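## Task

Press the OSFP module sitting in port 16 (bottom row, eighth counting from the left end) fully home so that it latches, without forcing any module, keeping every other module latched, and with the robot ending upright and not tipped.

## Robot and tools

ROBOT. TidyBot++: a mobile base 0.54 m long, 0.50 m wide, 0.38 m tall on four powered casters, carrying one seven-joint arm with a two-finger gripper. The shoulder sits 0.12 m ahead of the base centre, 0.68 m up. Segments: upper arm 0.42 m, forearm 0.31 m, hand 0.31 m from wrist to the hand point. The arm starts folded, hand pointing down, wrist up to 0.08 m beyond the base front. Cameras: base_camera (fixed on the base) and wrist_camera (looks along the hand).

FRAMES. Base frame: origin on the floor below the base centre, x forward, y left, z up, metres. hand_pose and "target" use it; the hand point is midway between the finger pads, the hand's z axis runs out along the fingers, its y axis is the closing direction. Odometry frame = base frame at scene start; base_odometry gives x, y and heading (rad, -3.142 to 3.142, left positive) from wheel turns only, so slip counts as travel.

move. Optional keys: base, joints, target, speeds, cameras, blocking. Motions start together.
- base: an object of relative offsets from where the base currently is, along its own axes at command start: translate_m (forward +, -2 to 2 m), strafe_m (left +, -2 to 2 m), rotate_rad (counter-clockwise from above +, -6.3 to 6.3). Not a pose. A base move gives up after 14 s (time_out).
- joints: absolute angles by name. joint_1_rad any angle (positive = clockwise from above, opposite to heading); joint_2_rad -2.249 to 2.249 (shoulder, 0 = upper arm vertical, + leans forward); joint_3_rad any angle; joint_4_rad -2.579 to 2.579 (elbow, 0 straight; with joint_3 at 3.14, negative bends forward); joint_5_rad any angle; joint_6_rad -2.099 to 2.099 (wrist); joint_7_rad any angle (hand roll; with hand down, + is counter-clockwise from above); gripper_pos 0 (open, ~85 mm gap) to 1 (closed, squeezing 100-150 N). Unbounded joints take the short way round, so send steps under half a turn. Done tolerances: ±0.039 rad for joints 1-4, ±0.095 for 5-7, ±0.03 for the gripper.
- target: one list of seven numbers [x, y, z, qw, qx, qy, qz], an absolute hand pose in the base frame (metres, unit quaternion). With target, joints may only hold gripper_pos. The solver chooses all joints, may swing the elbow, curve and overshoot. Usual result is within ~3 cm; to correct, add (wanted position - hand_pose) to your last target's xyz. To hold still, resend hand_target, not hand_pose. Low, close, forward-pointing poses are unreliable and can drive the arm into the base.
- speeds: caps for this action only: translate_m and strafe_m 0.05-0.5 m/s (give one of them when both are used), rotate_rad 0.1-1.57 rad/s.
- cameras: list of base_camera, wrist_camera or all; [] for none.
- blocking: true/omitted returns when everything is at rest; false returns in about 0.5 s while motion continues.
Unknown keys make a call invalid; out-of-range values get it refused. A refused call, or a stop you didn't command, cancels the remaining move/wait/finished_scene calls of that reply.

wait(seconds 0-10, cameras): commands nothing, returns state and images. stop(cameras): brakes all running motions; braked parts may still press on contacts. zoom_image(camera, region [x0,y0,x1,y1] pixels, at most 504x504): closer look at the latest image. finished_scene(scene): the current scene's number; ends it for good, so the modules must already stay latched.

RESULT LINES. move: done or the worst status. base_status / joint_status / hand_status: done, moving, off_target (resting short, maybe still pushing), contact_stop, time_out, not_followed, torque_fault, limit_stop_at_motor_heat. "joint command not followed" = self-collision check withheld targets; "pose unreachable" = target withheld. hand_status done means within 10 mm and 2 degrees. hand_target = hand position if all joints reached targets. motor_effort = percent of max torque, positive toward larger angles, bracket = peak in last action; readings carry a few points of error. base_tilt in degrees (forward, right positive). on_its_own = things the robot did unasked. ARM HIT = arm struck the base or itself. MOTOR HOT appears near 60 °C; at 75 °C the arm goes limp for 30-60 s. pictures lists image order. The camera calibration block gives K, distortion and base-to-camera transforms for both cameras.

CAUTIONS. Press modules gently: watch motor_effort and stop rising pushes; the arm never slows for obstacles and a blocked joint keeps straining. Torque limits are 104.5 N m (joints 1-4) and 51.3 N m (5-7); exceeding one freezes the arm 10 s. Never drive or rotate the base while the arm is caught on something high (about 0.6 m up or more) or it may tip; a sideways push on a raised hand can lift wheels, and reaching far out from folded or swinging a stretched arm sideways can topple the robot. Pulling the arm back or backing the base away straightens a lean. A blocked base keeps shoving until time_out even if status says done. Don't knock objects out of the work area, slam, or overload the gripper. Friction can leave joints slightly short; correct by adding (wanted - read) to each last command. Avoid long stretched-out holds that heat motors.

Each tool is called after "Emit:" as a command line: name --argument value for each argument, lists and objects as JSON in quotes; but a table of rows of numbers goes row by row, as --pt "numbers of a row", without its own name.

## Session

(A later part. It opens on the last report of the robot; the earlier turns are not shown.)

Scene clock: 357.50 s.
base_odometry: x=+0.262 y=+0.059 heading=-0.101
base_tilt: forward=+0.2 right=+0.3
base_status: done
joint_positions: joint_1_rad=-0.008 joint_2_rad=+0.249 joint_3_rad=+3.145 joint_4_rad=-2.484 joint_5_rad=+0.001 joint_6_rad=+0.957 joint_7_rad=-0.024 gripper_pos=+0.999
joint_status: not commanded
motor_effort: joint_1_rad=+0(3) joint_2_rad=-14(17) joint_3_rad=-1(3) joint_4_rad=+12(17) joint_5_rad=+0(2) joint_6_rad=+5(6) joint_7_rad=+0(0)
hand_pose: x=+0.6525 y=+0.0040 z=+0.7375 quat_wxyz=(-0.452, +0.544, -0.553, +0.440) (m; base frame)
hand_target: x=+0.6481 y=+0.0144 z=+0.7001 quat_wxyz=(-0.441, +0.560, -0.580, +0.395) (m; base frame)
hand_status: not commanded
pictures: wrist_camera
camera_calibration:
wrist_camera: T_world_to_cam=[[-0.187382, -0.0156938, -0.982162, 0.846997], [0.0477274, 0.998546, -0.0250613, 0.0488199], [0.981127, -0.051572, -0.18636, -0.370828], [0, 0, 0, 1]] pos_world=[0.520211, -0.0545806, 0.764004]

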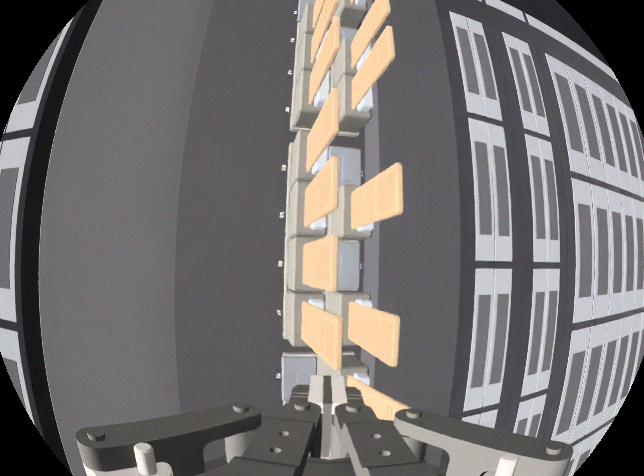

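Emit:
move --base '{"translate_m": 0.003}' --speeds '{"translate_m": 0.05}' --cameras '["wrist_camera"]'

Emit:
zoom_image --camera "wrist_camera" --region '[280, 280, 390, 390]'

Emit:
zoom_image --camera "wrist_camera" --region '[290, 345, 370, 405]'

Scene clock: 359.90 s.
move: done
base_odometry: x=+0.265 y=+0.059 heading=-0.101
base_tilt: forward=+0.2 right=+0.3
base_status: done
joint_positions: joint_1_rad=-0.007 joint_2_rad=+0.246 joint_3_rad=+3.145 joint_4_rad=-2.488 joint_5_rad=+0.001 joint_6_rad=+0.956 joint_7_rad=-0.024 gripper_pos=+0.999
joint_status: not commanded
motor_effort: joint_1_rad=-1(3) joint_2_rad=-11(16) joint_3_rad=-1(3) joint_4_rad=+16(19) joint_5_rad=+1(3) joint_6_rad=+6(7) joint_7_rad=+0(0)
hand_pose: x=+0.6508 y=+0.0038 z=+0.7374 quat_wxyz=(-0.452, +0.544, -0.554, +0.440) (m; base frame)
hand_target: x=+0.6481 y=+0.0144 z=+0.7001 quat_wxyz=(-0.441, +0.560, -0.580, +0.395) (m; base frame)
hand_status: not commanded
pictures: wrist_camera
camera_calibration:
wrist_camera: T_world_to_cam=[[-0.188656, -0.0156155, -0.981919, 0.847244], [0.0480809, 0.998528, -0.0251174, 0.0489228], [0.980866, -0.0519501, -0.187627, -0.368081], [0, 0, 0, 1]] pos_world=[0.518524, -0.0547426, 0.764092]

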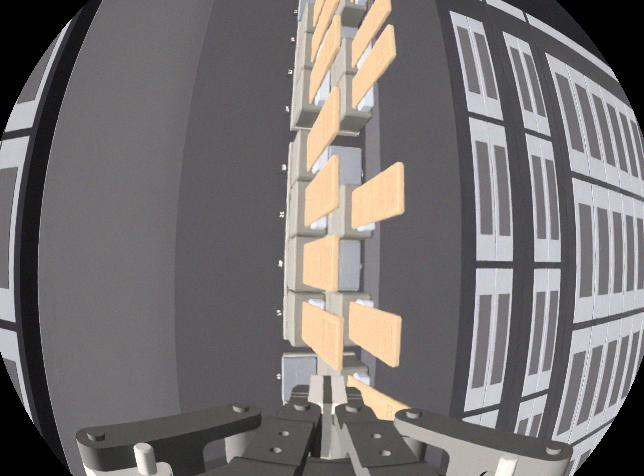

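Scaled by 4.582.

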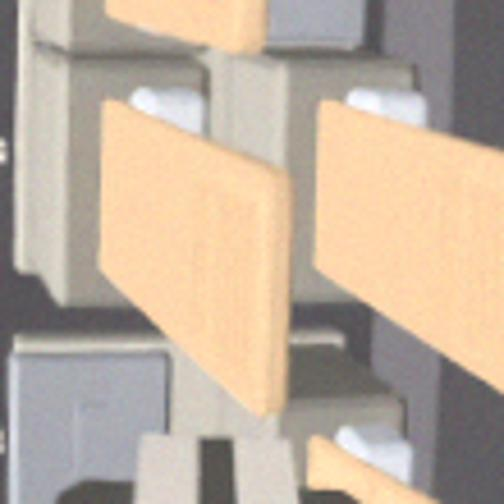

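Scaled by 6.300.

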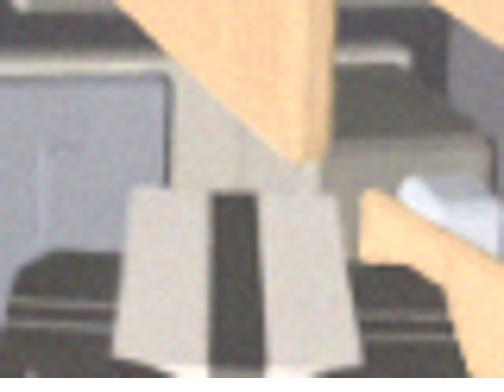

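Emit:
move --base '{"translate_m": 0.003}' --speeds '{"translate_m": 0.05}' --cameras '["wrist_camera"]'

Emit:
zoom_image --camera "wrist_camera" --region '[280, 280, 390, 390]'

Emit:
zoom_image --camera "wrist_camera" --region '[290, 345, 370, 405]'

Scene clock: 368.10 s.
move: done
base_odometry: x=+0.268 y=+0.059 heading=-0.101
base_tilt: forward=+0.2 right=+0.3
base_status: done
joint_positions: joint_1_rad=-0.007 joint_2_rad=+0.240 joint_3_rad=+3.145 joint_4_rad=-2.494 joint_5_rad=+0.001 joint_6_rad=+0.955 joint_7_rad=-0.024 gripper_pos=+0.999
joint_status: not commanded
motor_effort: joint_1_rad=-1(3) joint_2_rad=-14(15) joint_3_rad=-1(3) joint_4_rad=+13(19) joint_5_rad=+1(2) joint_6_rad=+5(7) joint_7_rad=+0(0)
hand_pose: x=+0.6484 y=+0.0035 z=+0.7376 quat_wxyz=(-0.451, +0.544, -0.554, +0.439) (m; base frame)
hand_target: x=+0.6481 y=+0.0144 z=+0.7001 quat_wxyz=(-0.441, +0.560, -0.580, +0.395) (m; base frame)
hand_status: not commanded
pictures: wrist_camera
camera_calibration:
wrist_camera: T_world_to_cam=[[-0.189762, -0.015541, -0.981707, 0.84754], [0.0485018, 0.998506, -0.0251823, 0.0490795], [0.980631, -0.0523932, -0.188724, -0.364744], [0, 0, 0, 1]] pos_world=[0.51613, -0.0549446, 0.764437]

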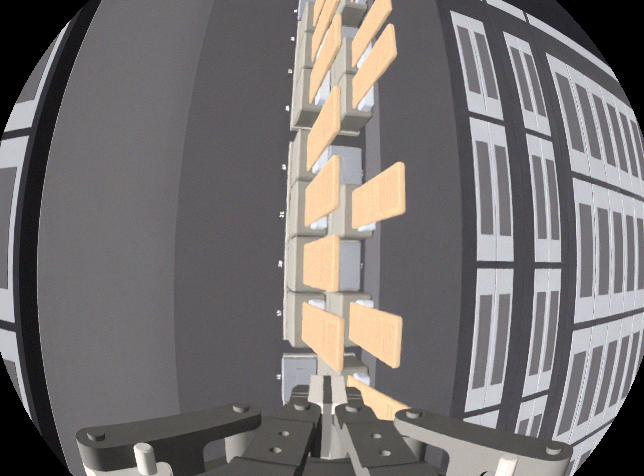

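Scaled by 4.582.

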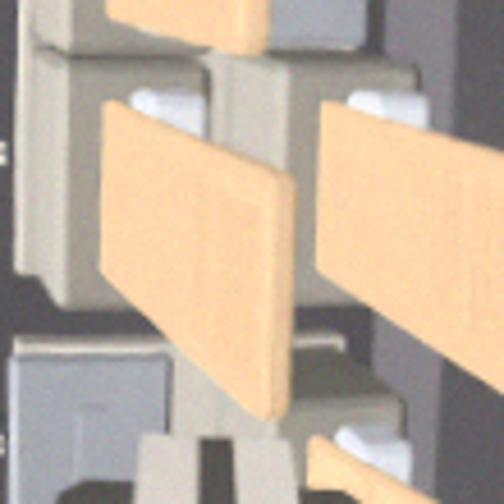

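Scaled by 6.300.

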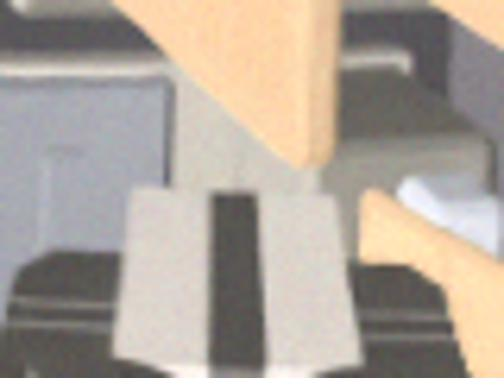

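Emit:
move --base '{"translate_m": -0.098}' --speeds '{"translate_m": 0.15}' --cameras '[]'

Emit:
move --joints '{"joint_2_rad": 0.2, "joint_4_rad": -2.484, "joint_6_rad": 0.9, "joint_7_rad": 1.57}' --cameras '["wrist_camera"]'

Emit:
zoom_image --camera "wrist_camera" --region '[240, 280, 400, 400]'

Emit:
zoom_image --camera "wrist_camera" --region '[170, 270, 290, 360]'

Scene clock: 373.63 s.
move: done
base_odometry: x=+0.170 y=+0.069 heading=-0.101
base_tilt: forward=+0.2 right=+0.3
base_status: done
joint_positions: joint_1_rad=-0.007 joint_2_rad=+0.271 joint_3_rad=+3.145 joint_4_rad=-2.471 joint_5_rad=+0.002 joint_6_rad=+0.939 joint_7_rad=-0.024 gripper_pos=+0.999
joint_status: not commanded
motor_effort: joint_1_rad=+0(3) joint_2_rad=-20(21) joint_3_rad=-1(3) joint_4_rad=+12(14) joint_5_rad=+1(2) joint_6_rad=+9(9) joint_7_rad=+0(0)
hand_pose: x=+0.6570 y=+0.0036 z=+0.7261 quat_wxyz=(-0.445, +0.550, -0.559, +0.433) (m; base frame)
hand_target: x=+0.6481 y=+0.0144 z=+0.7001 quat_wxyz=(-0.441, +0.560, -0.580, +0.395) (m; base frame)
hand_status: not commanded
pictures: none
No camera images: "cameras" was empty.

Scene clock: 375.83 s.
move: done
base_odometry: x=+0.170 y=+0.069 heading=-0.101
base_tilt: forward=+0.2 right=+0.2
base_status: not commanded
joint_positions: joint_1_rad=-0.007 joint_2_rad=+0.208 joint_3_rad=+3.145 joint_4_rad=-2.471 joint_5_rad=+0.002 joint_6_rad=+0.939 joint_7_rad=+1.513 gripper_pos=+0.999
joint_status: all done
motor_effort: joint_1_rad=+0(0) joint_2_rad=-20(21) joint_3_rad=+0(1) joint_4_rad=+13(13) joint_5_rad=+1(1) joint_6_rad=+9(10) joint_7_rad=+0(1)
hand_pose: x=+0.6532 y=+0.0036 z=+0.7598 quat_wxyz=(-0.020, +0.764, -0.020, +0.645) (m; base frame)
hand_target: x=+0.6453 y=+0.0145 z=+0.7463 quat_wxyz=(-0.008, +0.778, +0.018, +0.628) (m; base frame)
hand_status: not commanded
pictures: wrist_camera
camera_calibration:
wrist_camera: T_world_to_cam=[[0.0182721, -0.9996, -0.0215867, 0.00841616], [-0.111896, 0.0194103, -0.99353, 0.893388], [0.993552, 0.0205694, -0.111497, -0.432604], [0, 0, 0, 1]] pos_world=[0.529628, -0.0000297055, 0.839556]

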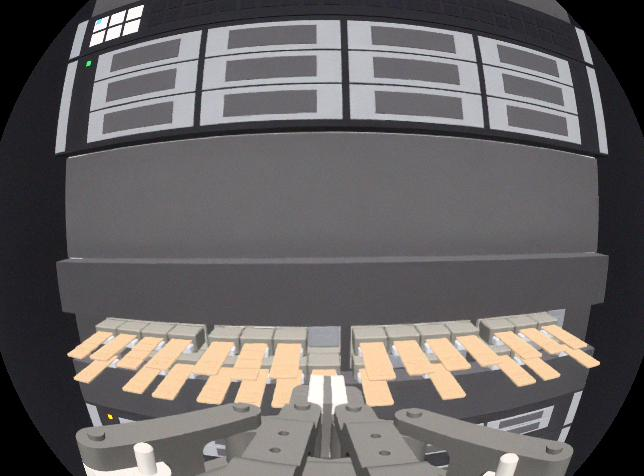

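Scaled by 3.150.

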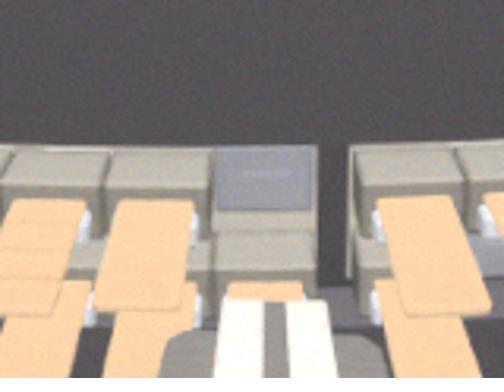

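Scaled by 4.200.

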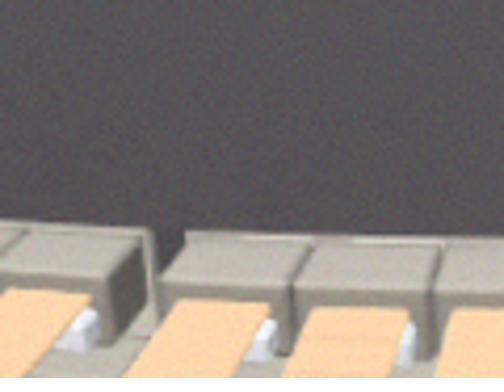

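Emit:
zoom_image --camera "wrist_camera" --region '[260, 335, 380, 395]'

Emit:
zoom_image --camera "wrist_camera" --region '[295, 340, 365, 390]'

Scaled by 4.200.

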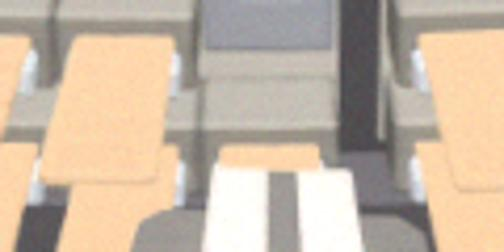

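Scaled by 7.200.

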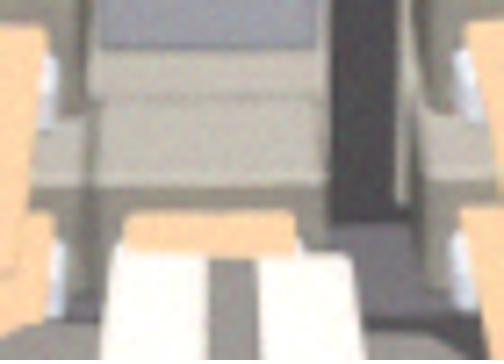

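Emit:
zoom_image --camera "wrist_camera" --region '[296, 350, 326, 380]'

Emit:
zoom_image --camera "wrist_camera" --region '[260, 350, 300, 380]'

Emit:
zoom_image --camera "wrist_camera" --region '[330, 350, 370, 380]'

Scaled by 16.800.

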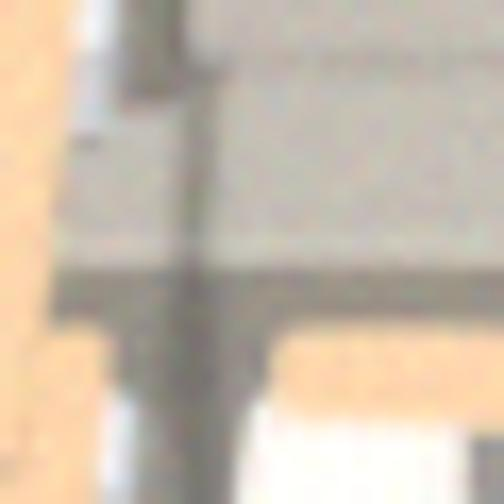

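Scaled by 12.600.

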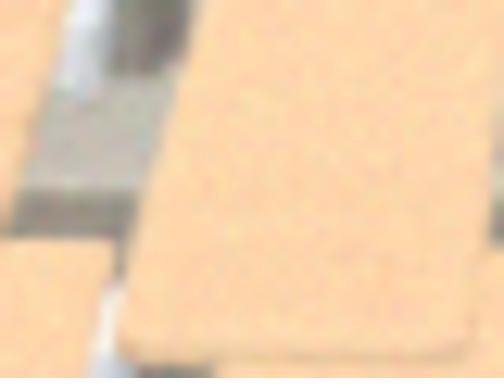

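Scaled by 12.600.

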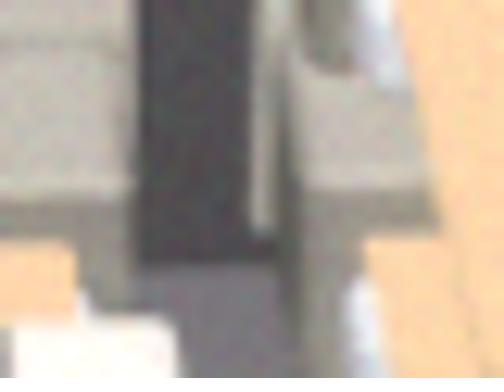

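Emit:
move --joints '{"joint_2_rad": 0.05, "joint_4_rad": -2.16, "joint_6_rad": 0.3}' --cameras '["wrist_camera"]'

Emit:
zoom_image --camera "wrist_camera" --region '[260, 300, 380, 400]'

Scene clock: 400.47 s.
move: done
base_odometry: x=+0.170 y=+0.069 heading=-0.101
base_tilt: forward=+0.2 right=+0.3
base_status: not commanded
joint_positions: joint_1_rad=-0.007 joint_2_rad=+0.055 joint_3_rad=+3.145 joint_4_rad=-2.176 joint_5_rad=+0.002 joint_6_rad=+0.356 joint_7_rad=+1.513 gripper_pos=+0.999
joint_status: all done
motor_effort: joint_1_rad=+0(0) joint_2_rad=-19(21) joint_3_rad=-1(1) joint_4_rad=+17(18) joint_5_rad=+0(1) joint_6_rad=+8(11) joint_7_rad=+0(0)
hand_pose: x=+0.6875 y=+0.0034 z=+0.8158 quat_wxyz=(-0.018, +0.806, -0.021, +0.592) (m; base frame)
hand_target: x=+0.6856 y=+0.0106 z=+0.8109 quat_wxyz=(+0.001, +0.816, +0.018, +0.578) (m; base frame)
hand_status: not commanded
pictures: wrist_camera
camera_calibration:
wrist_camera: T_world_to_cam=[[0.0145773, -0.999637, -0.0226572, 0.0121942], [-0.244923, 0.0183995, -0.969368, 1.02459], [0.969433, 0.01968, -0.244566, -0.335289], [0, 0, 0, 1]] pos_world=[0.575809, -0.0000637348, 0.911485]

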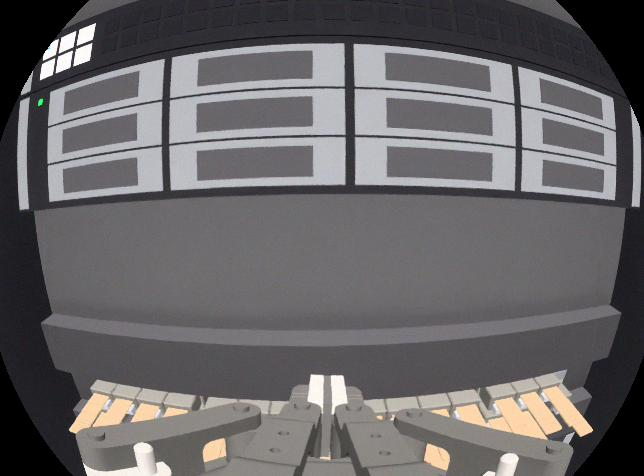

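Scaled by 4.200.

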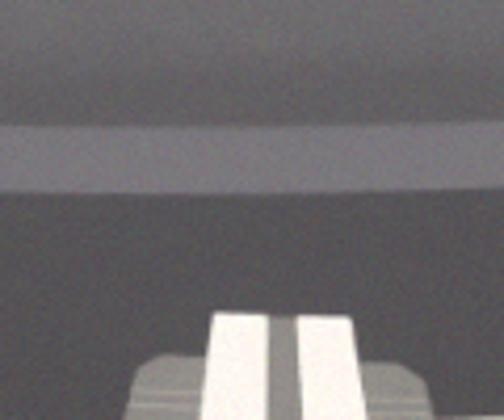

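Emit:
move --joints '{"joint_1_rad": 0.06, "joint_2_rad": 0.2, "joint_4_rad": -2.484, "joint_6_rad": 0.85}' --cameras '["wrist_camera"]'

Emit:
zoom_image --camera "wrist_camera" --region '[160, 310, 340, 410]'

Scene clock: 416.87 s.
move: done
base_odometry: x=+0.170 y=+0.069 heading=-0.101
base_tilt: forward=+0.2 right=+0.3
base_status: not commanded
joint_positions: joint_1_rad=+0.039 joint_2_rad=+0.187 joint_3_rad=+3.145 joint_4_rad=-2.458 joint_5_rad=+0.002 joint_6_rad=+0.806 joint_7_rad=+1.513 gripper_pos=+0.999
joint_status: all done
motor_effort: joint_1_rad=+0(1) joint_2_rad=-19(21) joint_3_rad=-1(1) joint_4_rad=+13(18) joint_5_rad=+0(1) joint_6_rad=+9(10) joint_7_rad=+0(0)
hand_pose: x=+0.6467 y=-0.0207 z=+0.7364 quat_wxyz=(-0.004, +0.794, -0.039, +0.606) (m; base frame)
hand_target: x=+0.6416 y=-0.0172 z=+0.7312 quat_wxyz=(+0.011, +0.794, -0.006, +0.608) (m; base frame)
hand_status: not commanded
pictures: wrist_camera
camera_calibration:
wrist_camera: T_world_to_cam=[[-0.0298437, -0.999303, -0.0224035, 0.0154587], [-0.208798, 0.0281515, -0.977554, 0.920904], [0.977503, -0.024496, -0.209492, -0.346716], [0, 0, 0, 1]] pos_world=[0.53166, -0.0189701, 0.827945]

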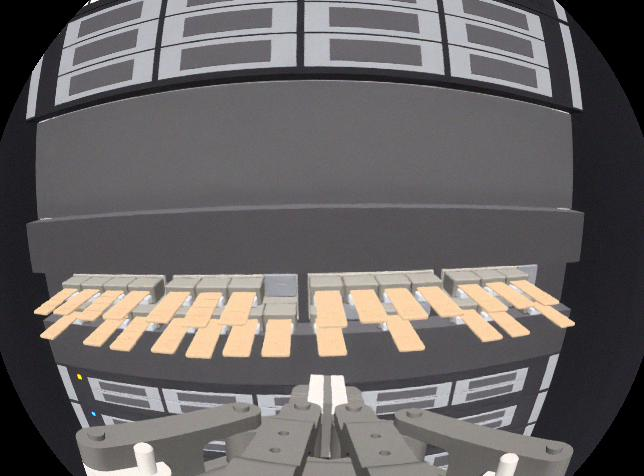

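Scaled by 2.800.

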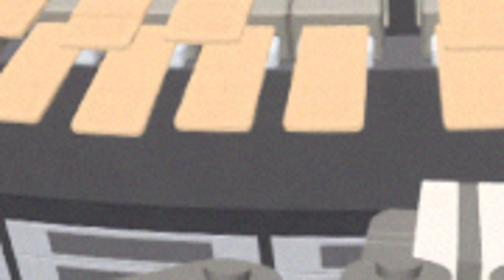

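Emit:
zoom_image --camera "wrist_camera" --region '[250, 295, 310, 330]'

Emit:
zoom_image --camera "wrist_camera" --region '[180, 290, 360, 360]'

Scaled by 8.400.

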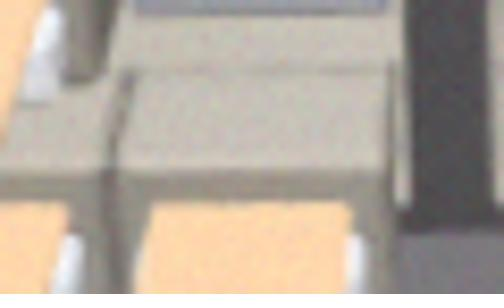

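Scaled by 2.800.

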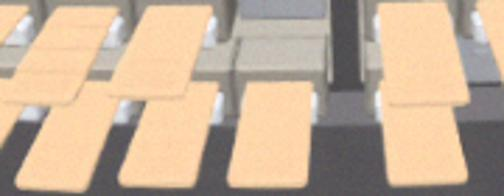

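Emit:
finished_scene --scene 3

The scene is finished: the task was done.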